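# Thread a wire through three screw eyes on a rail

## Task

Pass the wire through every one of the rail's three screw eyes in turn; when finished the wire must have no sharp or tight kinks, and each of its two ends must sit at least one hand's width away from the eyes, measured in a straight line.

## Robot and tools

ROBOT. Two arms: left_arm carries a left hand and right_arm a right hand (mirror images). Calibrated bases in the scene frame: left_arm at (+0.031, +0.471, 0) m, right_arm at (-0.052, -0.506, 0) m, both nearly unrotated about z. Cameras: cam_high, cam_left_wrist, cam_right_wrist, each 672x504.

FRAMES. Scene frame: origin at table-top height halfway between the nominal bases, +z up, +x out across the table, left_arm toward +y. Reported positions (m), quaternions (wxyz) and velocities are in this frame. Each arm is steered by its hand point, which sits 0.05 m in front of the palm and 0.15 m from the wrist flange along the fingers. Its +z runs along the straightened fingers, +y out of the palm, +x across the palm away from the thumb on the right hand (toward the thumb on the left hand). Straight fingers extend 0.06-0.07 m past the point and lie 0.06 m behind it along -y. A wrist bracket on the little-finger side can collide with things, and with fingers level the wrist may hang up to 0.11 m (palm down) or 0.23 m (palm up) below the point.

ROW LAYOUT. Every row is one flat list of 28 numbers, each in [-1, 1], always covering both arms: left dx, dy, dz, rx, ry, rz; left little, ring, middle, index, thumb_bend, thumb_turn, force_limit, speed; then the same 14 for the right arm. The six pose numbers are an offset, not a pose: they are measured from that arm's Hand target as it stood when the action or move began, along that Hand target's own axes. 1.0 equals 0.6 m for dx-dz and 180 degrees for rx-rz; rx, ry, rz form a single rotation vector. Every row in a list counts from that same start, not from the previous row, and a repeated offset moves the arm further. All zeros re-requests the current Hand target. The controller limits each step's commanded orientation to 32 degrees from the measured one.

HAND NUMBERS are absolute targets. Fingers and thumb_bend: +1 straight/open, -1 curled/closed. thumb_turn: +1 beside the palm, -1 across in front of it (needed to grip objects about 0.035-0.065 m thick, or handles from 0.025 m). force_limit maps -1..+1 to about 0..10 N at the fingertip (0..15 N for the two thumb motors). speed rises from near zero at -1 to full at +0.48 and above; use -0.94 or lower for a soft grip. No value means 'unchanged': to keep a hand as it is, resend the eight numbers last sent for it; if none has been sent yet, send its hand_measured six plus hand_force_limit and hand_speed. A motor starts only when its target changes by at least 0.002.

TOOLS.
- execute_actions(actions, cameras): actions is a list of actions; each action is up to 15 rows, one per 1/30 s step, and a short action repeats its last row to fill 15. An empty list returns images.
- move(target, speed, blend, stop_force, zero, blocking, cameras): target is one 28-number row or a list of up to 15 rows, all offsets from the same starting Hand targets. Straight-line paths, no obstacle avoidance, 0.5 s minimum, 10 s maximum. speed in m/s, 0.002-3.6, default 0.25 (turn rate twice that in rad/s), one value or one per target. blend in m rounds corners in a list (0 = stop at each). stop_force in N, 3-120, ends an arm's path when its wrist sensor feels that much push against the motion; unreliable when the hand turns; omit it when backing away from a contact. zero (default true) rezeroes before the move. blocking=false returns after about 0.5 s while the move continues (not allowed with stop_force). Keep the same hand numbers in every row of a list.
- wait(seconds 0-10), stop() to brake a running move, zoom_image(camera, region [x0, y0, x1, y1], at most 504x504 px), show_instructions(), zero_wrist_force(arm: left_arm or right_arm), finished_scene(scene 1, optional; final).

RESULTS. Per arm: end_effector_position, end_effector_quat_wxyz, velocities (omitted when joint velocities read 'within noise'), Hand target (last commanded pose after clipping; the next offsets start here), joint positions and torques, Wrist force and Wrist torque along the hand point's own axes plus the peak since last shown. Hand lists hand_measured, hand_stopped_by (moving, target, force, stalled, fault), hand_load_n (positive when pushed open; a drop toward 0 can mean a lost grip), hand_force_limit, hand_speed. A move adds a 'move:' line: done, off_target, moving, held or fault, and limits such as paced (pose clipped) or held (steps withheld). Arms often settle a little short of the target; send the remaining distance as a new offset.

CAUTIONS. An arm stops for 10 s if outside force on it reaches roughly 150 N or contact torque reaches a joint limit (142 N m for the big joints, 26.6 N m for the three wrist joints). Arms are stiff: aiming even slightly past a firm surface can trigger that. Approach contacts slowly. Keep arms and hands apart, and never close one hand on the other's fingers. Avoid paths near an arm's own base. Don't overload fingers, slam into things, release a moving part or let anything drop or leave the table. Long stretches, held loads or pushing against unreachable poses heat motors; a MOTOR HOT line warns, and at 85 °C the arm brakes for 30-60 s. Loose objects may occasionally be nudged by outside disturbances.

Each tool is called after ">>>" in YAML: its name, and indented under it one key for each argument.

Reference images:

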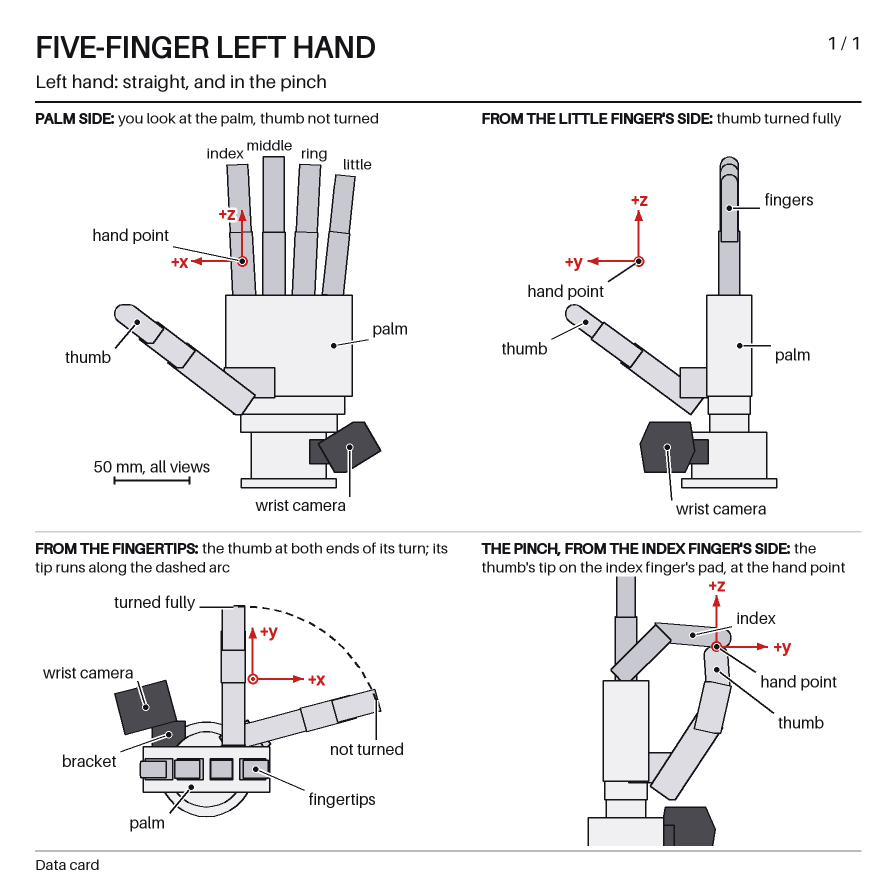

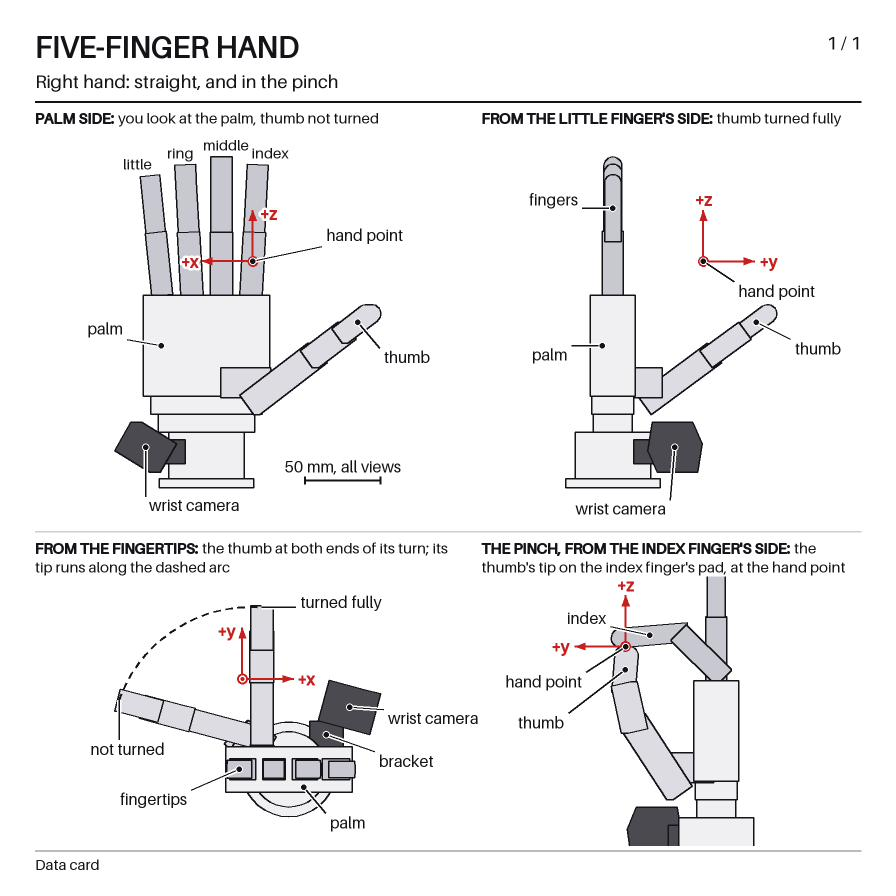

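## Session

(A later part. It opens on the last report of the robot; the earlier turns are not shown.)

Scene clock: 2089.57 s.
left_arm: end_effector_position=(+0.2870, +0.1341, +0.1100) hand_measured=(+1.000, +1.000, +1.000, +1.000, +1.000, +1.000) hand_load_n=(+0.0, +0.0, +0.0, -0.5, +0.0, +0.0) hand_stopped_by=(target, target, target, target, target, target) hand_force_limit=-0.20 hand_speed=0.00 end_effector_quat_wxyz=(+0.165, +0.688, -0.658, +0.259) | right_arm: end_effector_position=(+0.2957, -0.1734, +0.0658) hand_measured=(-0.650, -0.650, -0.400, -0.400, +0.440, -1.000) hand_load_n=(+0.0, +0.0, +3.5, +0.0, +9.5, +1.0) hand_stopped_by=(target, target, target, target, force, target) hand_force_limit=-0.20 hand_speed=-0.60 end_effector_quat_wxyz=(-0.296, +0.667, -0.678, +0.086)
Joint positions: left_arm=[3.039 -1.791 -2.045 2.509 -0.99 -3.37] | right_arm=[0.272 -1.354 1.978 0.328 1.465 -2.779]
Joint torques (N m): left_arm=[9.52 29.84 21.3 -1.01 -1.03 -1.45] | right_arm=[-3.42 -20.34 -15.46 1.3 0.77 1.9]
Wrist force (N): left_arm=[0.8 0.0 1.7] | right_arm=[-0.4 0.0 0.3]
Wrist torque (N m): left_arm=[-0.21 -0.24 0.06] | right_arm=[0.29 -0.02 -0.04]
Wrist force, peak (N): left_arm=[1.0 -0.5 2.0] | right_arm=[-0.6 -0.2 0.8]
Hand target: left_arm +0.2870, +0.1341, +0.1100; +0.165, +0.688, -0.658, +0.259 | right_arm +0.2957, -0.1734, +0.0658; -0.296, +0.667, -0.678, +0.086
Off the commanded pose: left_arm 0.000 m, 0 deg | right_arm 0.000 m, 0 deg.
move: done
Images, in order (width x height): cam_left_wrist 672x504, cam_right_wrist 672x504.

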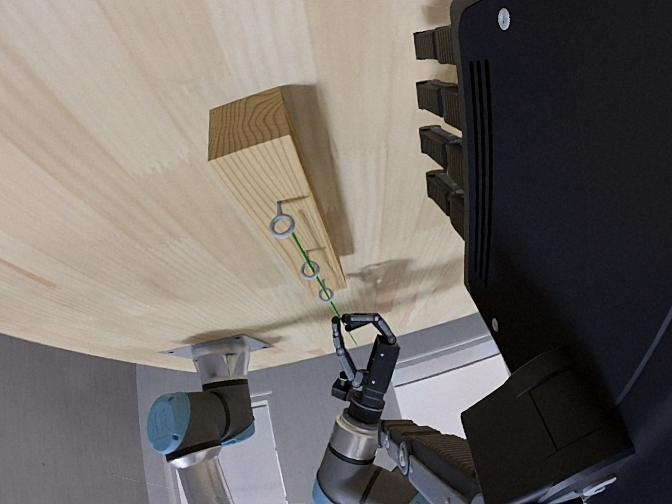

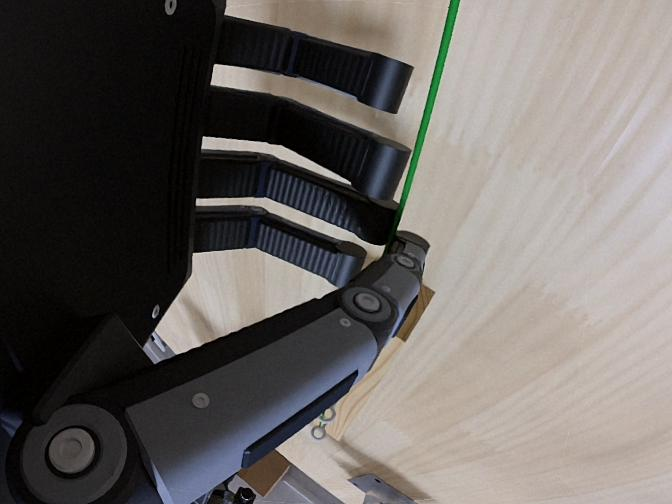

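>>> move:
  target:
    - [0,0,0,0,0,0,1,1,1,1,1,1,-0.2,0, 0.0012,0.0054,0.0023,0,0,0,-0.65,-0.65,-0.4,-0.4,0.3,-1,-0.2,-0.6]
  speed: 0.02
  cameras: ["cam_left_wrist","cam_right_wrist"]

>>> zoom_image:
  camera: "cam_right_wrist"
  region: [300, 400, 345, 450]

>>> zoom_image:
  camera: "cam_left_wrist"
  region: [260, 190, 350, 310]

Scene clock: 2109.67 s.
left_arm: end_effector_position=(+0.2870, +0.1341, +0.1100) hand_measured=(+1.000, +1.000, +1.000, +1.000, +1.000, +1.000) hand_load_n=(+0.0, +0.0, +0.0, +0.0, +0.0, -0.5) hand_stopped_by=(target, target, target, target, target, target) hand_force_limit=-0.20 hand_speed=0.00 end_effector_quat_wxyz=(+0.165, +0.688, -0.658, +0.259) | right_arm: end_effector_position=(+0.2937, -0.1734, +0.0628) hand_measured=(-0.650, -0.650, -0.400, -0.400, +0.440, -1.000) hand_load_n=(+0.0, +0.0, +4.0, +0.0, +9.0, +1.0) hand_stopped_by=(target, target, target, target, force, target) hand_force_limit=-0.20 hand_speed=-0.60 end_effector_quat_wxyz=(-0.296, +0.667, -0.678, +0.086)
Joint positions: left_arm=[3.039 -1.791 -2.045 2.509 -0.99 -3.37] | right_arm=[0.274 -1.352 1.986 0.319 1.466 -2.777]
Joint torques (N m): left_arm=[10.38 31.11 20.47 -0.82 -1.09 -1.62] | right_arm=[5.09 -20.17 -13.99 1.79 1.34 2.05]
Wrist force (N): left_arm=[0.8 0.1 1.5] | right_arm=[-0.4 0.0 0.3]
Wrist torque (N m): left_arm=[-0.19 -0.25 0.06] | right_arm=[0.30 -0.03 -0.02]
Wrist force, peak (N): left_arm=[1.0 -0.2 1.9] | right_arm=[-1.0 0.0 0.6]
Hand target: left_arm +0.2870, +0.1341, +0.1100; +0.165, +0.688, -0.658, +0.259 | right_arm +0.2937, -0.1733, +0.0629; -0.296, +0.667, -0.678, +0.086
Off the commanded pose: left_arm 0.000 m, 0 deg | right_arm 0.000 m, 0 deg.
move: done
Images, in order (width x height): cam_left_wrist 672x504, cam_right_wrist 672x504.

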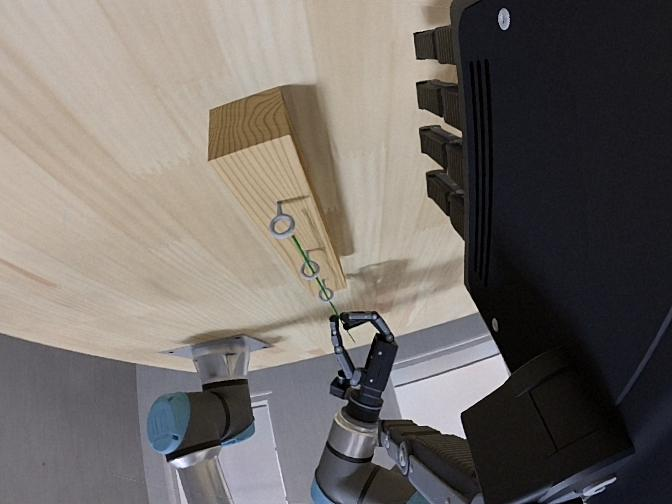

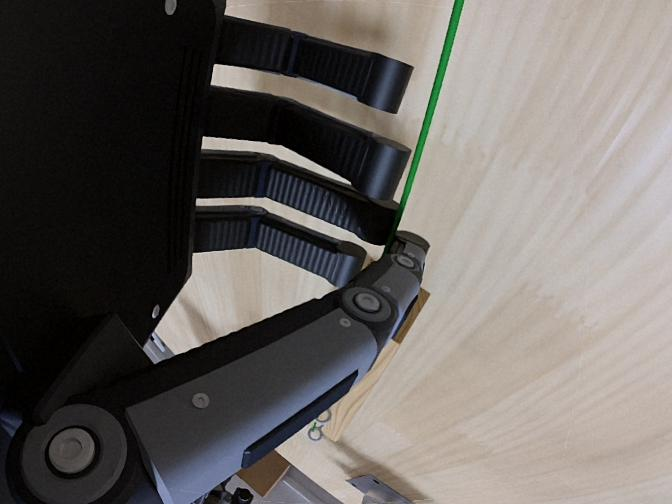

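Scaled by 10.080 from the camera's 672x504 image, which has a finer 960x720 frame.

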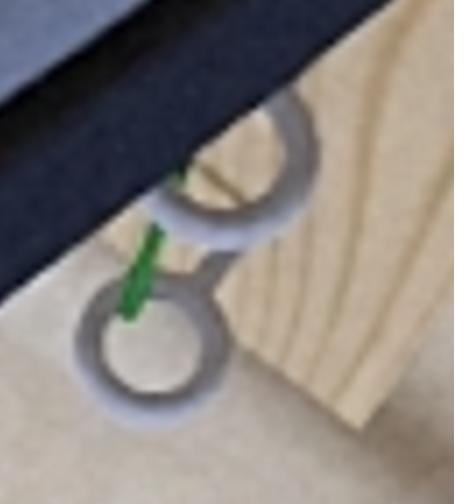

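Scaled by 4.200 from the camera's 672x504 image, which has a finer 960x720 frame.

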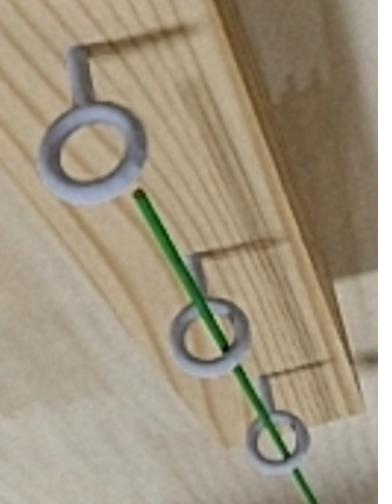

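>>> move:
  target:
    - [0,0,0,0,0,0,1,1,1,1,1,1,-0.2,0, -0.0002,0.0054,-0.0023,0,0,0,-0.65,-0.65,-0.4,-0.4,0.3,-1,-0.2,-0.6]
  speed: 0.02
  cameras: ["cam_left_wrist","cam_right_wrist"]

>>> zoom_image:
  camera: "cam_right_wrist"
  region: [300, 400, 345, 450]

>>> zoom_image:
  camera: "cam_left_wrist"
  region: [260, 190, 350, 310]

Scene clock: 2121.47 s.
left_arm: end_effector_position=(+0.2870, +0.1341, +0.1100) hand_measured=(+1.000, +1.000, +1.000, +1.000, +1.000, +1.000) hand_load_n=(+0.0, +0.0, +0.0, +0.0, +0.0, +0.0) hand_stopped_by=(target, target, target, target, target, target) hand_force_limit=-0.20 hand_speed=0.00 end_effector_quat_wxyz=(+0.165, +0.688, -0.658, +0.259) | right_arm: end_effector_position=(+0.2902, -0.1733, +0.0623) hand_measured=(-0.650, -0.650, -0.400, -0.400, +0.440, -1.000) hand_load_n=(+0.0, +0.0, +4.0, +0.0, +9.0, +1.5) hand_stopped_by=(target, target, target, target, force, target) hand_force_limit=-0.20 hand_speed=-0.60 end_effector_quat_wxyz=(-0.296, +0.667, -0.678, +0.086)
Joint positions: left_arm=[3.039 -1.791 -2.045 2.509 -0.99 -3.37] | right_arm=[0.277 -1.358 1.994 0.316 1.468 -2.774]
Joint torques (N m): left_arm=[9.87 30.62 19.7 -0.74 -1.1 -1.61] | right_arm=[3.22 -20.15 -14.78 0.58 0.98 1.65]
Wrist force (N): left_arm=[0.7 -0.1 1.7] | right_arm=[-0.5 -0.2 0.6]
Wrist torque (N m): left_arm=[-0.23 -0.22 0.06] | right_arm=[0.26 -0.03 -0.03]
Wrist force, peak (N): left_arm=[0.8 -0.2 2.1] | right_arm=[-0.7 -0.7 0.4]
Hand target: left_arm +0.2870, +0.1341, +0.1100; +0.165, +0.688, -0.658, +0.259 | right_arm +0.2902, -0.1733, +0.0624; -0.296, +0.667, -0.678, +0.086
Off the commanded pose: left_arm 0.000 m, 0 deg | right_arm 0.000 m, 0 deg.
move: done
Images, in order (width x height): cam_left_wrist 672x504, cam_right_wrist 672x504.

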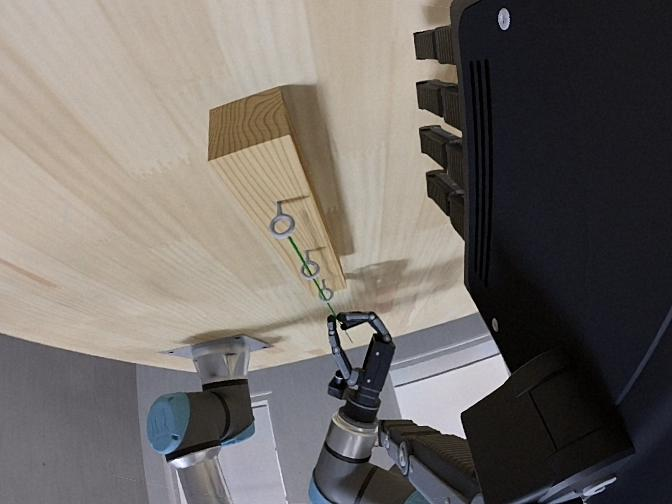

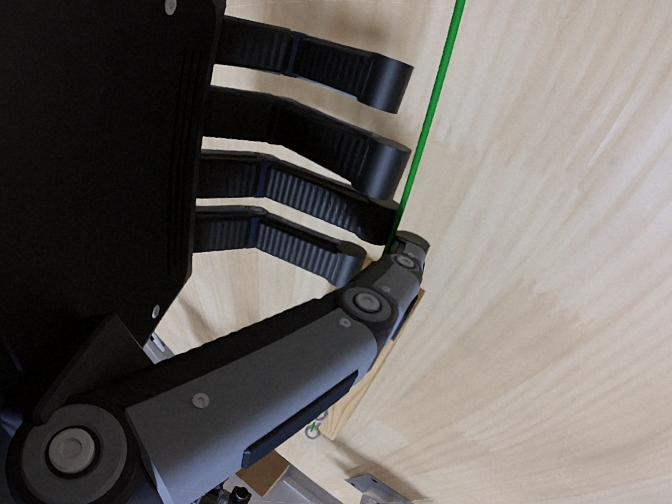

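Scaled by 10.080 from the camera's 672x504 image, which has a finer 960x720 frame.

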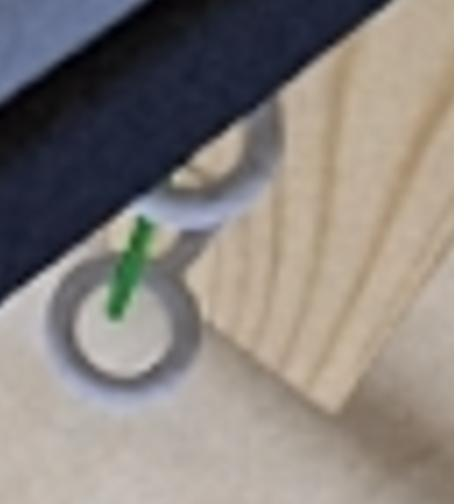

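Scaled by 4.200 from the camera's 672x504 image, which has a finer 960x720 frame.

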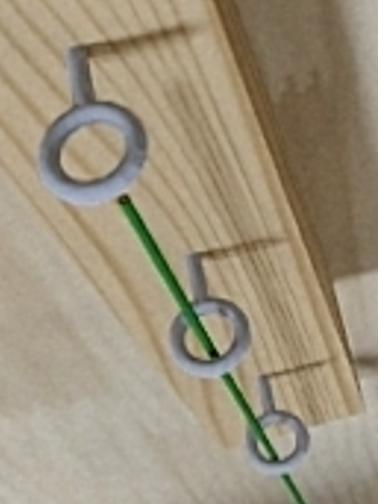

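>>> move:
  target:
    - [0,0,0,0,0,0,1,1,1,1,1,1,-0.2,0, -0.0284,0.0038,0.009,0,0,0,-0.65,-0.65,-0.4,-0.4,0.3,-1,-0.2,-0.6]
  speed: 0.02
  stop_force: 4
  cameras: ["cam_left_wrist","cam_right_wrist"]

>>> zoom_image:
  camera: "cam_right_wrist"
  region: [300, 400, 345, 450]

>>> zoom_image:
  camera: "cam_left_wrist"
  region: [260, 190, 350, 310]

Scene clock: 2131.37 s.
left_arm: end_effector_position=(+0.2870, +0.1341, +0.1100) hand_measured=(+1.000, +1.000, +1.000, +1.000, +1.000, +1.000) hand_load_n=(+0.0, +0.0, +0.0, +0.0, +0.0, +0.0) hand_stopped_by=(target, target, target, target, target, target) hand_force_limit=-0.20 hand_speed=0.00 end_effector_quat_wxyz=(+0.165, +0.688, -0.658, +0.259) | right_arm: end_effector_position=(+0.2900, -0.1553, +0.0617) hand_measured=(-0.650, -0.650, -0.400, -0.400, +0.440, -1.000) hand_load_n=(+0.0, +0.0, +4.0, +0.0, +9.0, +1.0) hand_stopped_by=(target, target, target, target, force, target) hand_force_limit=-0.20 hand_speed=-0.60 end_effector_quat_wxyz=(-0.296, +0.667, -0.678, +0.086)
Joint positions: left_arm=[3.039 -1.791 -2.045 2.509 -0.99 -3.37] | right_arm=[0.329 -1.331 1.961 0.319 1.498 -2.732]
Joint torques (N m): left_arm=[9.99 30.74 18.3 -0.87 -1.01 -1.61] | right_arm=[-10.09 -30.26 -3.47 0.4 -1.38 -2.09]
Wrist force (N): left_arm=[0.7 0.0 1.6] | right_arm=[-0.3 0.0 0.5]
Wrist torque (N m): left_arm=[-0.21 -0.21 0.05] | right_arm=[0.28 -0.05 0.03]
Wrist force, peak (N): left_arm=[1.1 -0.1 1.9] | right_arm=[-1.0 -0.2 0.7]
Hand target: left_arm +0.2870, +0.1341, +0.1100; +0.165, +0.688, -0.658, +0.259 | right_arm +0.2900, -0.1553, +0.0617; -0.296, +0.667, -0.678, +0.086
Off the commanded pose: left_arm 0.000 m, 0 deg | right_arm 0.000 m, 0 deg.
move: done
Images, in order (width x height): cam_left_wrist 672x504, cam_right_wrist 672x504.

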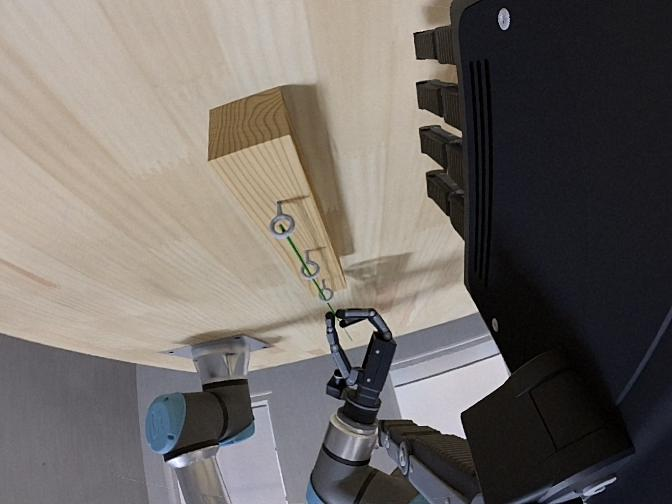

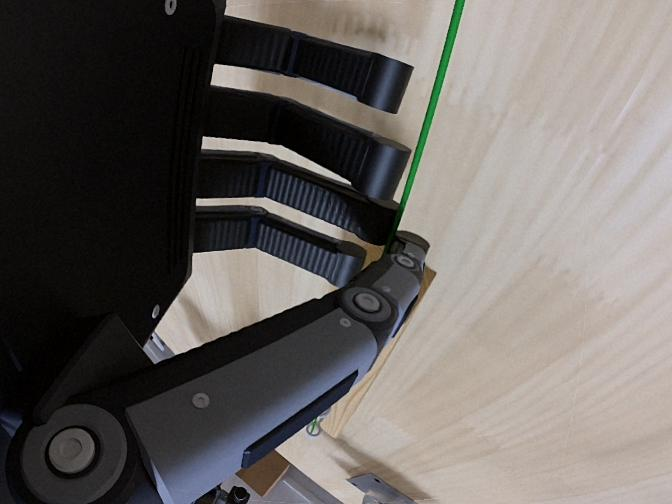

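Scaled by 10.080 from the camera's 672x504 image, which has a finer 960x720 frame.

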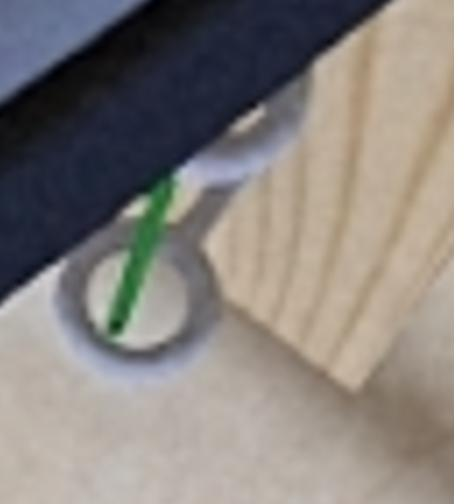

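Scaled by 4.200 from the camera's 672x504 image, which has a finer 960x720 frame.

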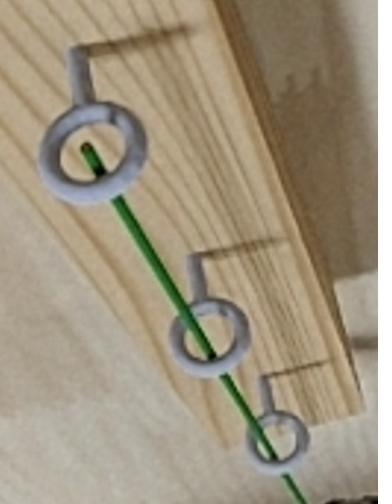

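>>> move:
  target:
    - [0,0,0,0,0,0,1,1,1,1,1,1,-0.2,0, -0.0399,0.0038,0.0113,0,0,0,-0.65,-0.65,-0.4,-0.4,0.3,-1,-0.2,-0.6]
  speed: 0.02
  stop_force: 4
  cameras: ["all"]

>>> zoom_image:
  camera: "cam_right_wrist"
  region: [290, 230, 470, 450]

>>> zoom_image:
  camera: "cam_left_wrist"
  region: [250, 190, 400, 370]

Scene clock: 2151.40 s.
left_arm: end_effector_position=(+0.2870, +0.1341, +0.1100) hand_measured=(+1.000, +1.000, +1.000, +1.000, +1.000, +1.000) hand_load_n=(+0.0, +0.0, +0.0, +0.0, -0.5, +0.0) hand_stopped_by=(target, target, target, target, target, target) hand_force_limit=-0.20 hand_speed=0.00 end_effector_quat_wxyz=(+0.165, +0.688, -0.658, +0.259) | right_arm: end_effector_position=(+0.2900, -0.1303, +0.0619) hand_measured=(-0.650, -0.650, -0.400, -0.400, +0.440, -1.000) hand_load_n=(+0.0, +0.0, +4.0, +0.0, +9.5, +1.0) hand_stopped_by=(target, target, target, target, force, target) hand_force_limit=-0.20 hand_speed=-0.60 end_effector_quat_wxyz=(-0.296, +0.667, -0.678, +0.086)
Joint positions: left_arm=[3.039 -1.791 -2.045 2.509 -0.99 -3.37] | right_arm=[0.395 -1.294 1.909 0.33 1.537 -2.678]
Joint torques (N m): left_arm=[9.8 30.89 18.19 -0.78 -1.01 -1.56] | right_arm=[-9.77 -32.86 -4.08 -0.16 -1.42 -2.15]
Wrist force (N): left_arm=[0.9 -0.2 1.8] | right_arm=[-0.8 -0.2 -0.1]
Wrist torque (N m): left_arm=[-0.24 -0.25 0.07] | right_arm=[0.28 0.03 -0.01]
Wrist force, peak (N): left_arm=[1.0 -0.2 1.9] | right_arm=[-1.2 -0.1 0.2]
Hand target: left_arm +0.2870, +0.1341, +0.1100; +0.165, +0.688, -0.658, +0.259 | right_arm +0.2900, -0.1303, +0.0619; -0.296, +0.667, -0.678, +0.086
Off the commanded pose: left_arm 0.000 m, 0 deg | right_arm 0.000 m, 0 deg.
move: done

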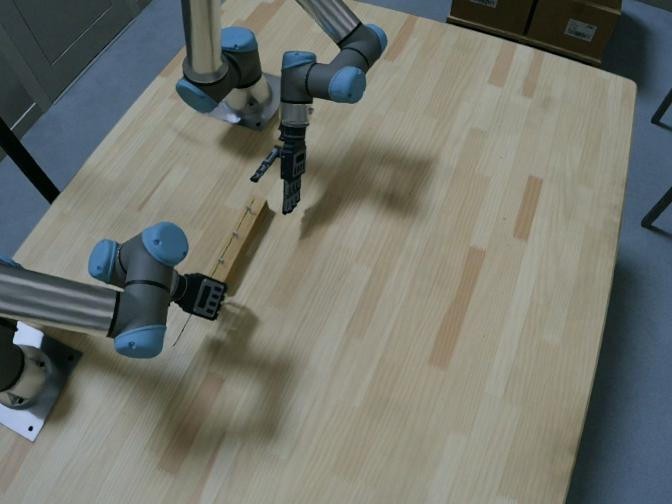

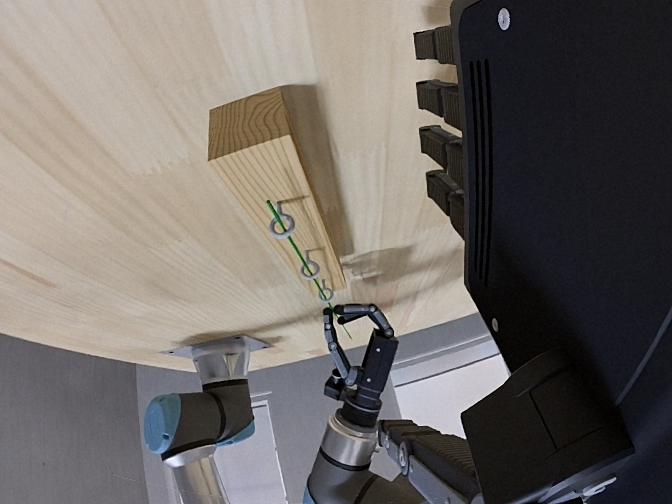

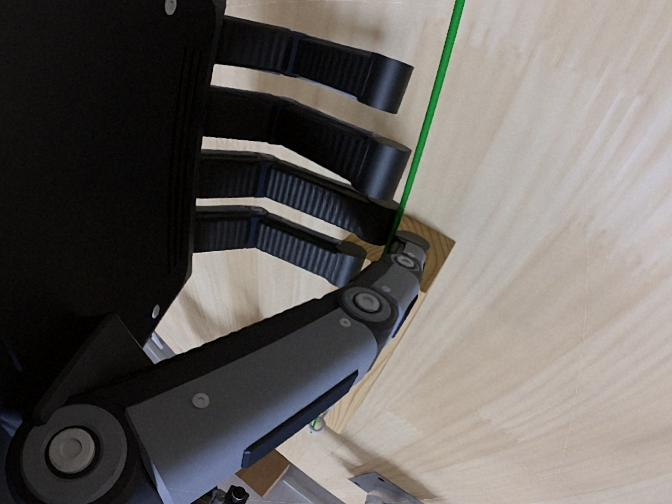

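Scaled by 2.291 from the camera's 672x504 image, which has a finer 960x720 frame.

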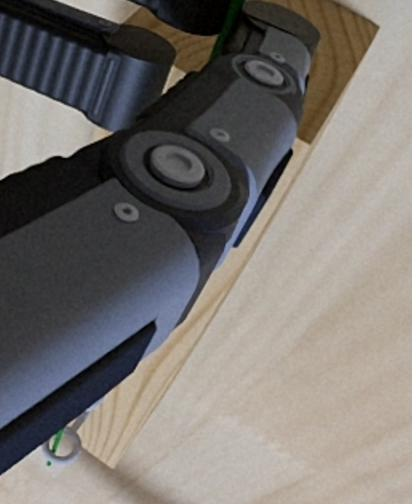

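Scaled by 2.800 from the camera's 672x504 image, which has a finer 960x720 frame.

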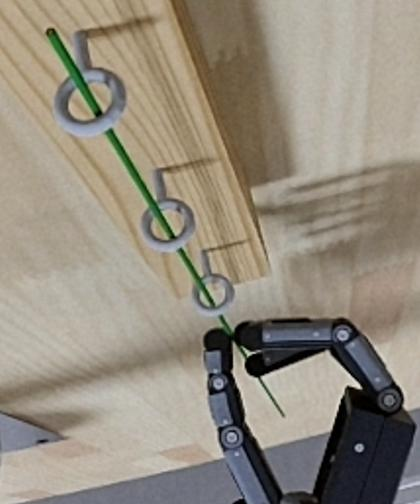

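>>> move:
  target:
    - [0,0,0,0,0,0,1,1,1,1,1,1,-0.2,0, -0.0319,0.0031,0.009,0,0,0,-0.65,-0.65,-0.4,-0.4,0.3,-1,-0.2,-0.6]
  speed: 0.02
  stop_force: 4
  cameras: ["all"]

>>> zoom_image:
  camera: "cam_left_wrist"
  region: [250, 190, 400, 370]

Scene clock: 2158.23 s.
left_arm: end_effector_position=(+0.2870, +0.1341, +0.1100) hand_measured=(+1.000, +1.000, +1.000, +1.000, +1.000, +1.000) hand_load_n=(+0.0, +0.0, +0.0, +0.0, +0.0, +0.0) hand_stopped_by=(target, target, target, target, target, target) hand_force_limit=-0.20 hand_speed=0.00 end_effector_quat_wxyz=(+0.165, +0.688, -0.658, +0.259) | right_arm: end_effector_position=(+0.2899, -0.1103, +0.0620) hand_measured=(-0.650, -0.650, -0.400, -0.400, +0.440, -1.000) hand_load_n=(+0.0, +0.0, +4.0, +0.0, +9.0, +1.0) hand_stopped_by=(target, target, target, target, force, target) hand_force_limit=-0.20 hand_speed=-0.60 end_effector_quat_wxyz=(-0.296, +0.667, -0.678, +0.086)
Joint positions: left_arm=[3.039 -1.791 -2.045 2.509 -0.99 -3.37] | right_arm=[0.444 -1.263 1.866 0.342 1.566 -2.638]
Joint torques (N m): left_arm=[9.42 29.99 17.56 -0.73 -0.94 -1.58] | right_arm=[-9.95 -33.83 -3.02 -0.21 -1.33 -2.04]
Wrist force (N): left_arm=[0.6 0.0 1.6] | right_arm=[-0.4 -0.1 0.2]
Wrist torque (N m): left_arm=[-0.21 -0.21 0.05] | right_arm=[0.31 -0.03 0.00]
Wrist force, peak (N): left_arm=[1.2 0.0 1.9] | right_arm=[-0.7 -0.4 0.9]
Hand target: left_arm +0.2870, +0.1341, +0.1100; +0.165, +0.688, -0.658, +0.259 | right_arm +0.2899, -0.1103, +0.0620; -0.296, +0.667, -0.678, +0.086
Off the commanded pose: left_arm 0.000 m, 0 deg | right_arm 0.000 m, 0 deg.
move: done

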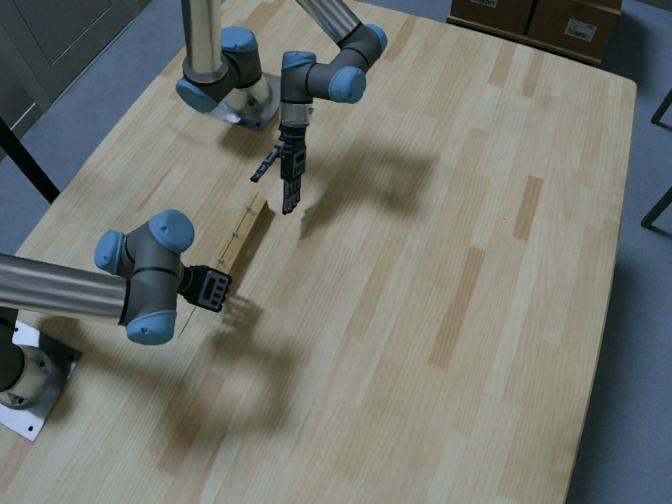

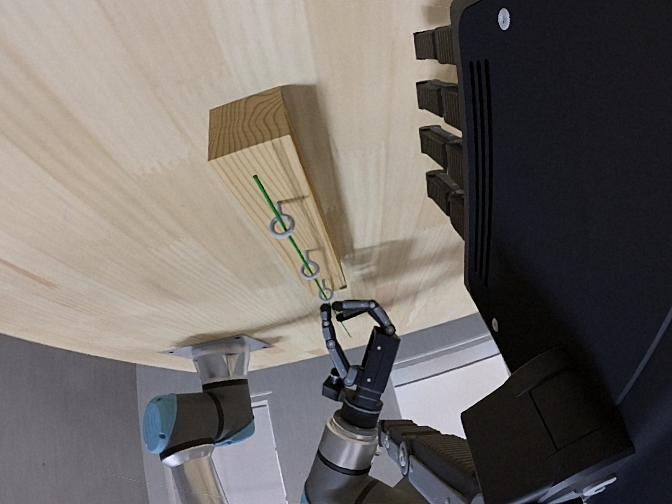

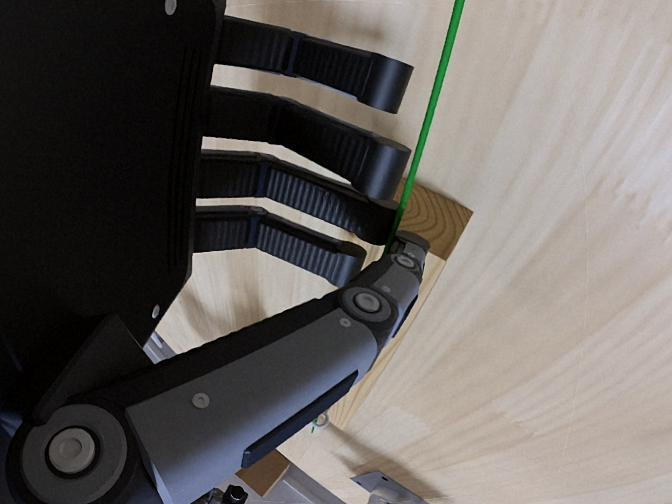

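Scaled by 2.800 from the camera's 672x504 image, which has a finer 960x720 frame.

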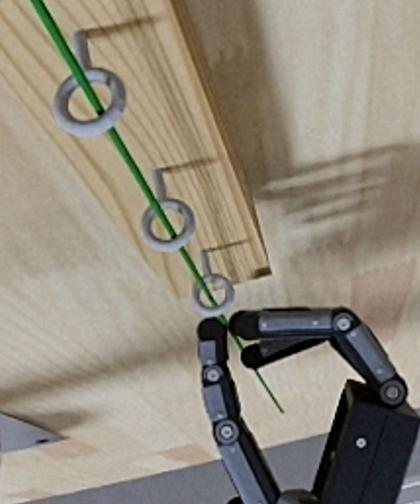

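>>> move:
  target:
    - [0,0,0,0,0,0,1,1,1,1,1,1,-0.2,0, 0,0,0,0,0,0,-0.65,-0.65,-0.4,-0.4,0.85,-1,-0.2,-0.5]
  speed: 0.02
  cameras: ["cam_left_wrist","cam_right_wrist"]

>>> zoom_image:
  camera: "cam_left_wrist"
  region: [250, 190, 400, 370]

Scene clock: 2163.60 s.
left_arm: end_effector_position=(+0.2870, +0.1341, +0.1100) hand_measured=(+1.000, +1.000, +1.000, +1.000, +1.000, +1.000) hand_load_n=(+0.0, +0.0, +0.0, +0.0, +0.0, +0.0) hand_stopped_by=(target, target, target, target, target, target) hand_force_limit=-0.20 hand_speed=0.00 end_effector_quat_wxyz=(+0.165, +0.688, -0.658, +0.259) | right_arm: end_effector_position=(+0.2899, -0.1103, +0.0620) hand_measured=(-0.650, -0.650, -0.400, -0.400, +0.850, -1.000) hand_load_n=(+0.0, +0.0, +0.0, +0.0, -0.5, +0.0) hand_stopped_by=(target, target, target, target, target, target) hand_force_limit=-0.20 hand_speed=-0.50 end_effector_quat_wxyz=(-0.296, +0.667, -0.678, +0.086)
Joint positions: left_arm=[3.039 -1.791 -2.045 2.509 -0.99 -3.37] | right_arm=[0.444 -1.263 1.866 0.342 1.566 -2.638]
Joint torques (N m): left_arm=[9.44 30.53 16.6 -0.7 -1.06 -1.49] | right_arm=[-8.73 -34.03 -3.63 -0.22 -1.37 -1.96]
Wrist force (N): left_arm=[0.5 -0.5 1.6] | right_arm=[-0.8 -0.1 0.2]
Wrist torque (N m): left_arm=[-0.28 -0.20 0.06] | right_arm=[0.30 0.01 -0.02]
Wrist force, peak (N): left_arm=[0.8 0.1 2.2] | right_arm=[-1.2 0.0 0.0]
Hand target: left_arm +0.2870, +0.1341, +0.1100; +0.165, +0.688, -0.658, +0.259 | right_arm +0.2899, -0.1103, +0.0620; -0.296, +0.667, -0.678, +0.086
Off the commanded pose: left_arm 0.000 m, 0 deg | right_arm 0.000 m, 0 deg.
move: done
Images, in order (width x height): cam_left_wrist 672x504, cam_right_wrist 672x504.

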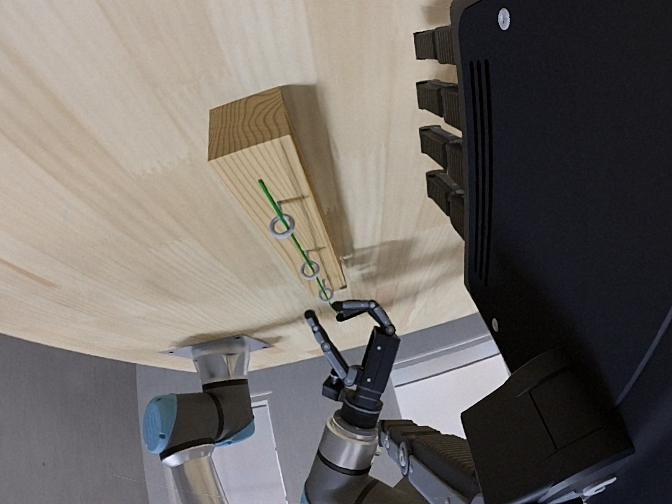

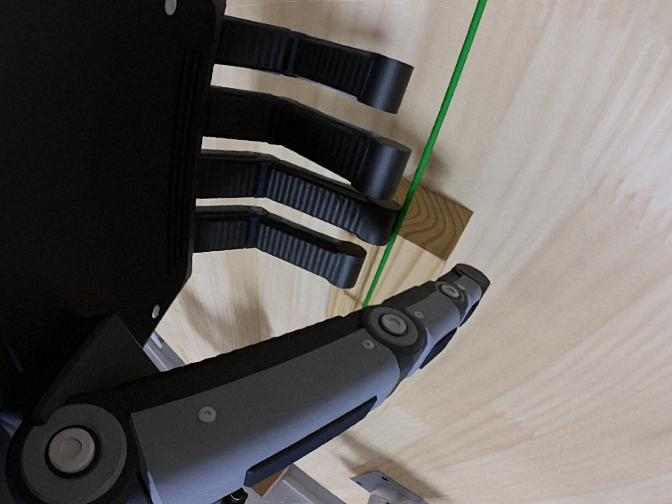

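Scaled by 2.800 from the camera's 672x504 image, which has a finer 960x720 frame.

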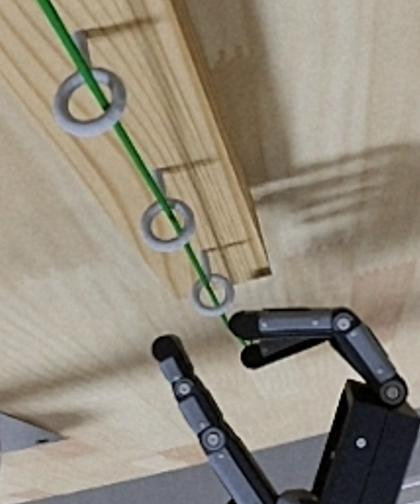

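>>> move:
  target:
    - [0,0,0,0,0,0,1,1,1,1,1,1,-0.2,0, 0.0639,-0.0061,-0.0181,0,0,0,-0.65,-0.65,-0.4,-0.4,0.85,-1,-0.2,-0.5]
  speed: 0.04
  cameras: ["all"]

>>> zoom_image:
  camera: "cam_left_wrist"
  region: [250, 230, 430, 390]

Scene clock: 2176.60 s.
left_arm: end_effector_position=(+0.2870, +0.1341, +0.1100) hand_measured=(+1.000, +1.000, +1.000, +1.000, +1.000, +1.000) hand_load_n=(+0.0, +0.0, +0.0, +0.0, +0.0, +0.0) hand_stopped_by=(target, target, target, target, target, target) hand_force_limit=-0.20 hand_speed=0.00 end_effector_quat_wxyz=(+0.165, +0.688, -0.658, +0.259) | right_arm: end_effector_position=(+0.2899, -0.1504, +0.0617) hand_measured=(-0.650, -0.650, -0.400, -0.400, +0.850, -1.000) hand_load_n=(+0.0, +0.0, +0.0, +0.0, +0.0, +0.0) hand_stopped_by=(target, target, target, target, target, target) hand_force_limit=-0.20 hand_speed=-0.50 end_effector_quat_wxyz=(-0.296, +0.667, -0.678, +0.086)
Joint positions: left_arm=[3.039 -1.791 -2.045 2.509 -0.99 -3.37] | right_arm=[0.342 -1.324 1.951 0.321 1.506 -2.721]
Joint torques (N m): left_arm=[9.68 30.94 16.63 -0.7 -1.03 -1.62] | right_arm=[7.73 -20.11 -26.23 1.96 1.8 2.38]
Wrist force (N): left_arm=[0.8 -0.1 1.5] | right_arm=[-0.8 -0.2 0.4]
Wrist torque (N m): left_arm=[-0.21 -0.24 0.05] | right_arm=[0.26 0.01 0.00]
Wrist force, peak (N): left_arm=[0.9 -0.3 2.0] | right_arm=[-1.0 0.2 0.7]
Hand target: left_arm +0.2870, +0.1341, +0.1100; +0.165, +0.688, -0.658, +0.259 | right_arm +0.2899, -0.1504, +0.0617; -0.296, +0.667, -0.678, +0.086
Off the commanded pose: left_arm 0.000 m, 0 deg | right_arm 0.000 m, 0 deg.
move: done

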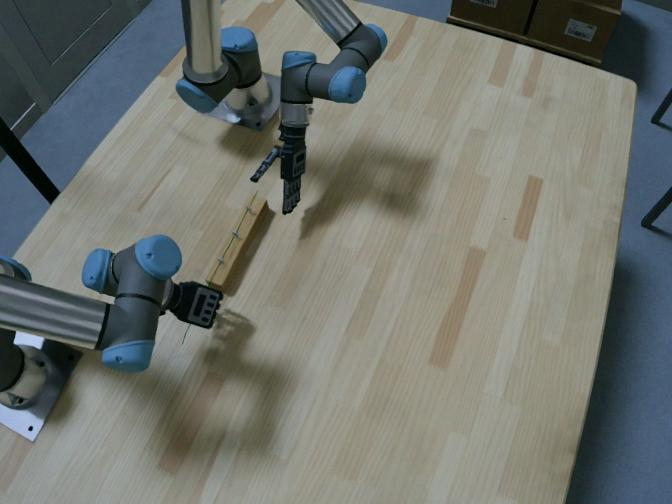

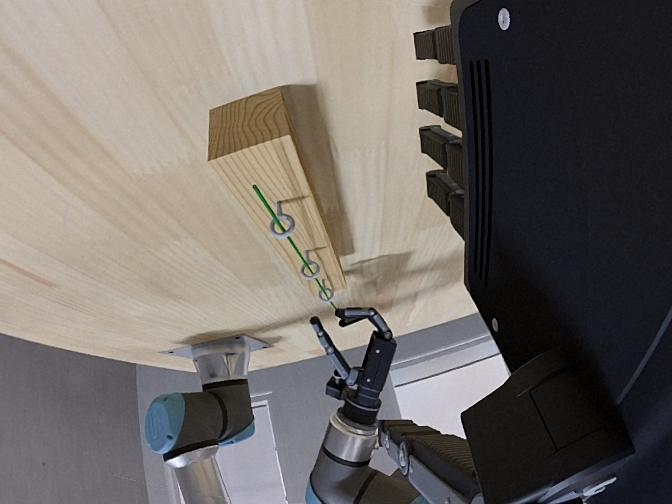

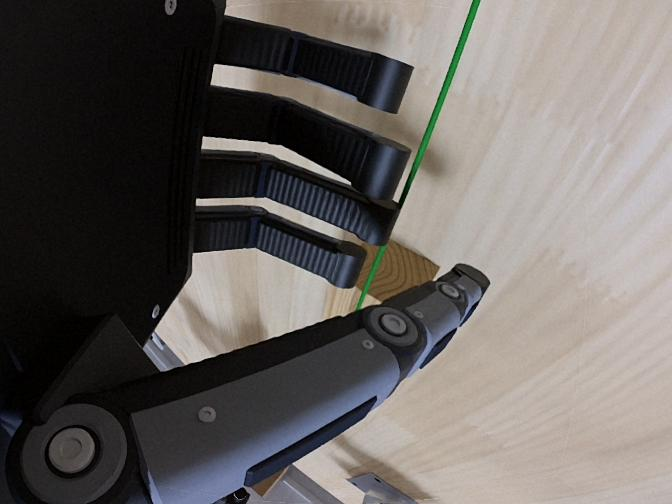

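Scaled by 2.800 from the camera's 672x504 image, which has a finer 960x720 frame.

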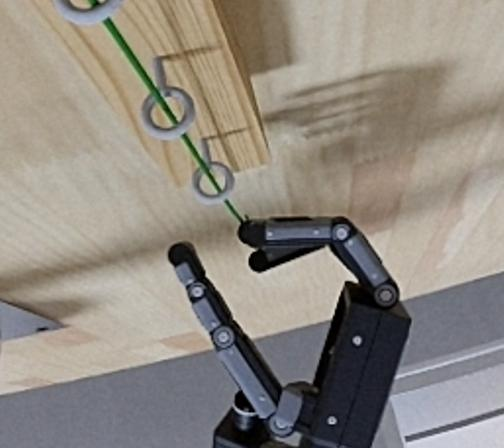

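>>> zoom_image:
  camera: "cam_right_wrist"
  region: [330, 150, 500, 320]

Scaled by 2.965 from the camera's 672x504 image, which has a finer 960x720 frame.

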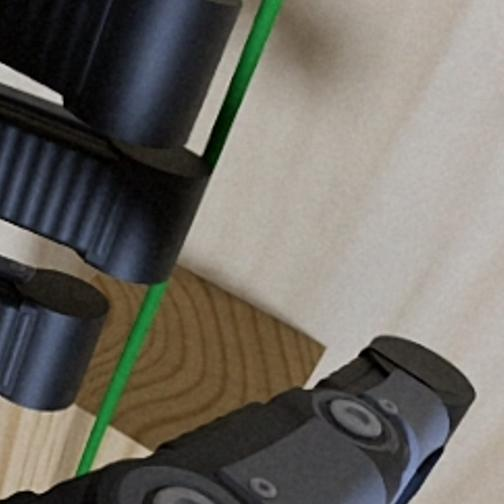

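>>> move:
  target:
    - [0,0,0,0,0,0,1,1,1,1,1,1,-0.2,0, 0.0011,-0.0142,0.0086,0,0,0,-0.65,-0.65,-0.4,-0.4,0.85,-1,-0.2,-0.5]
  speed: 0.03
  cameras: ["cam_left_wrist","cam_right_wrist"]

>>> zoom_image:
  camera: "cam_right_wrist"
  region: [330, 150, 500, 320]

>>> zoom_image:
  camera: "cam_left_wrist"
  region: [290, 260, 390, 360]

Scene clock: 2192.97 s.
left_arm: end_effector_position=(+0.2870, +0.1341, +0.1100) hand_measured=(+1.000, +1.000, +1.000, +1.000, +1.000, +1.000) hand_load_n=(+0.0, +0.0, +0.0, +0.0, -0.5, +0.0) hand_stopped_by=(target, target, target, target, target, target) hand_force_limit=-0.20 hand_speed=0.00 end_effector_quat_wxyz=(+0.165, +0.688, -0.658, +0.259) | right_arm: end_effector_position=(+0.3001, -0.1504, +0.0618) hand_measured=(-0.650, -0.650, -0.400, -0.400, +0.850, -1.000) hand_load_n=(+0.0, +0.0, +0.5, +0.0, +0.0, +0.0) hand_stopped_by=(target, target, target, target, target, target) hand_force_limit=-0.20 hand_speed=-0.50 end_effector_quat_wxyz=(-0.296, +0.667, -0.678, +0.086)
Joint positions: left_arm=[3.039 -1.791 -2.045 2.509 -0.99 -3.37] | right_arm=[0.331 -1.308 1.929 0.327 1.5 -2.73]
Joint torques (N m): left_arm=[10 30.95 15.28 -0.75 -1.18 -1.66] | right_arm=[7.25 -32.11 -3.78 0.69 0.47 0.63]
Wrist force (N): left_arm=[0.8 -0.3 1.8] | right_arm=[-0.8 -0.3 0.3]
Wrist torque (N m): left_arm=[-0.26 -0.23 0.07] | right_arm=[0.26 0.02 0.09]
Wrist force, peak (N): left_arm=[1.0 -0.2 1.9] | right_arm=[-0.7 -0.1 0.9]
Hand target: left_arm +0.2870, +0.1341, +0.1100; +0.165, +0.688, -0.658, +0.259 | right_arm +0.2999, -0.1504, +0.0617; -0.296, +0.667, -0.678, +0.086
Off the commanded pose: left_arm 0.000 m, 0 deg | right_arm 0.000 m, 0 deg.
move: done
Images, in order (width x height): cam_left_wrist 672x504, cam_right_wrist 672x504.

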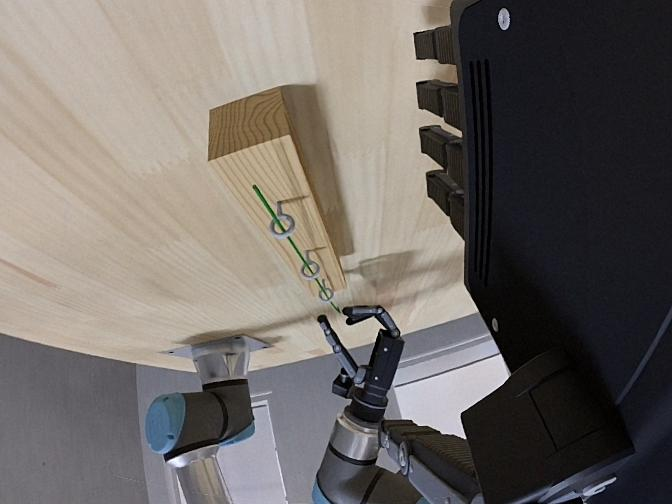

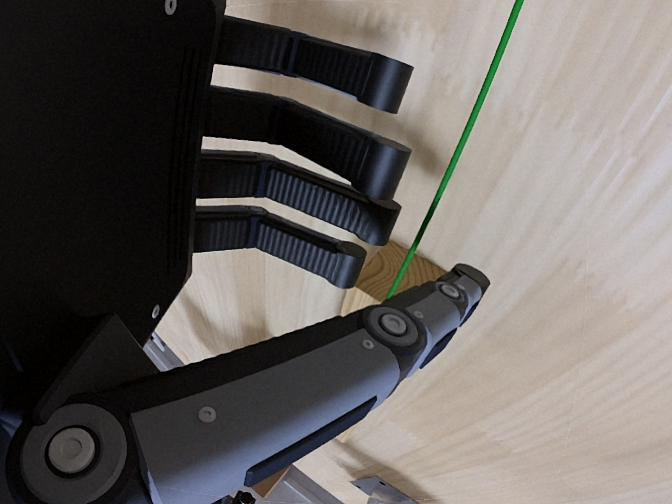

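Scaled by 2.965 from the camera's 672x504 image, which has a finer 960x720 frame.

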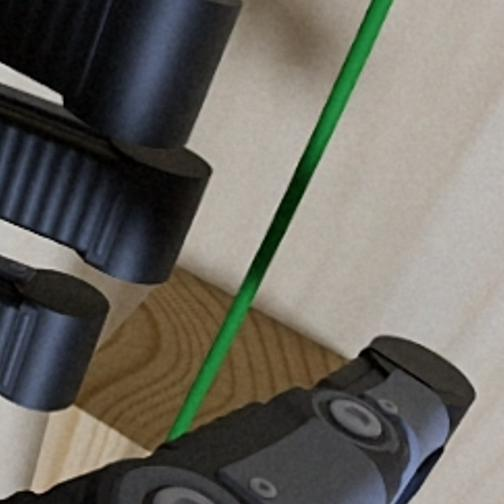

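Scaled by 5.040 from the camera's 672x504 image, which has a finer 960x720 frame.

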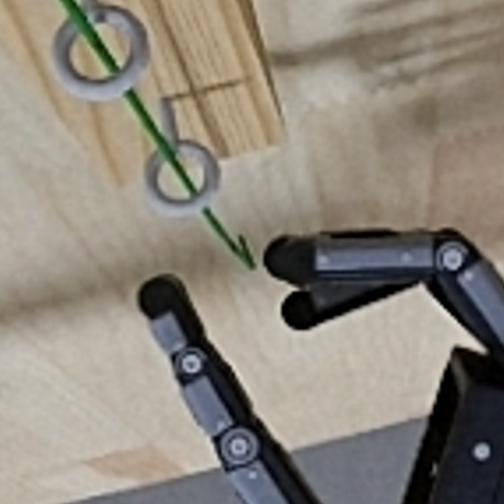

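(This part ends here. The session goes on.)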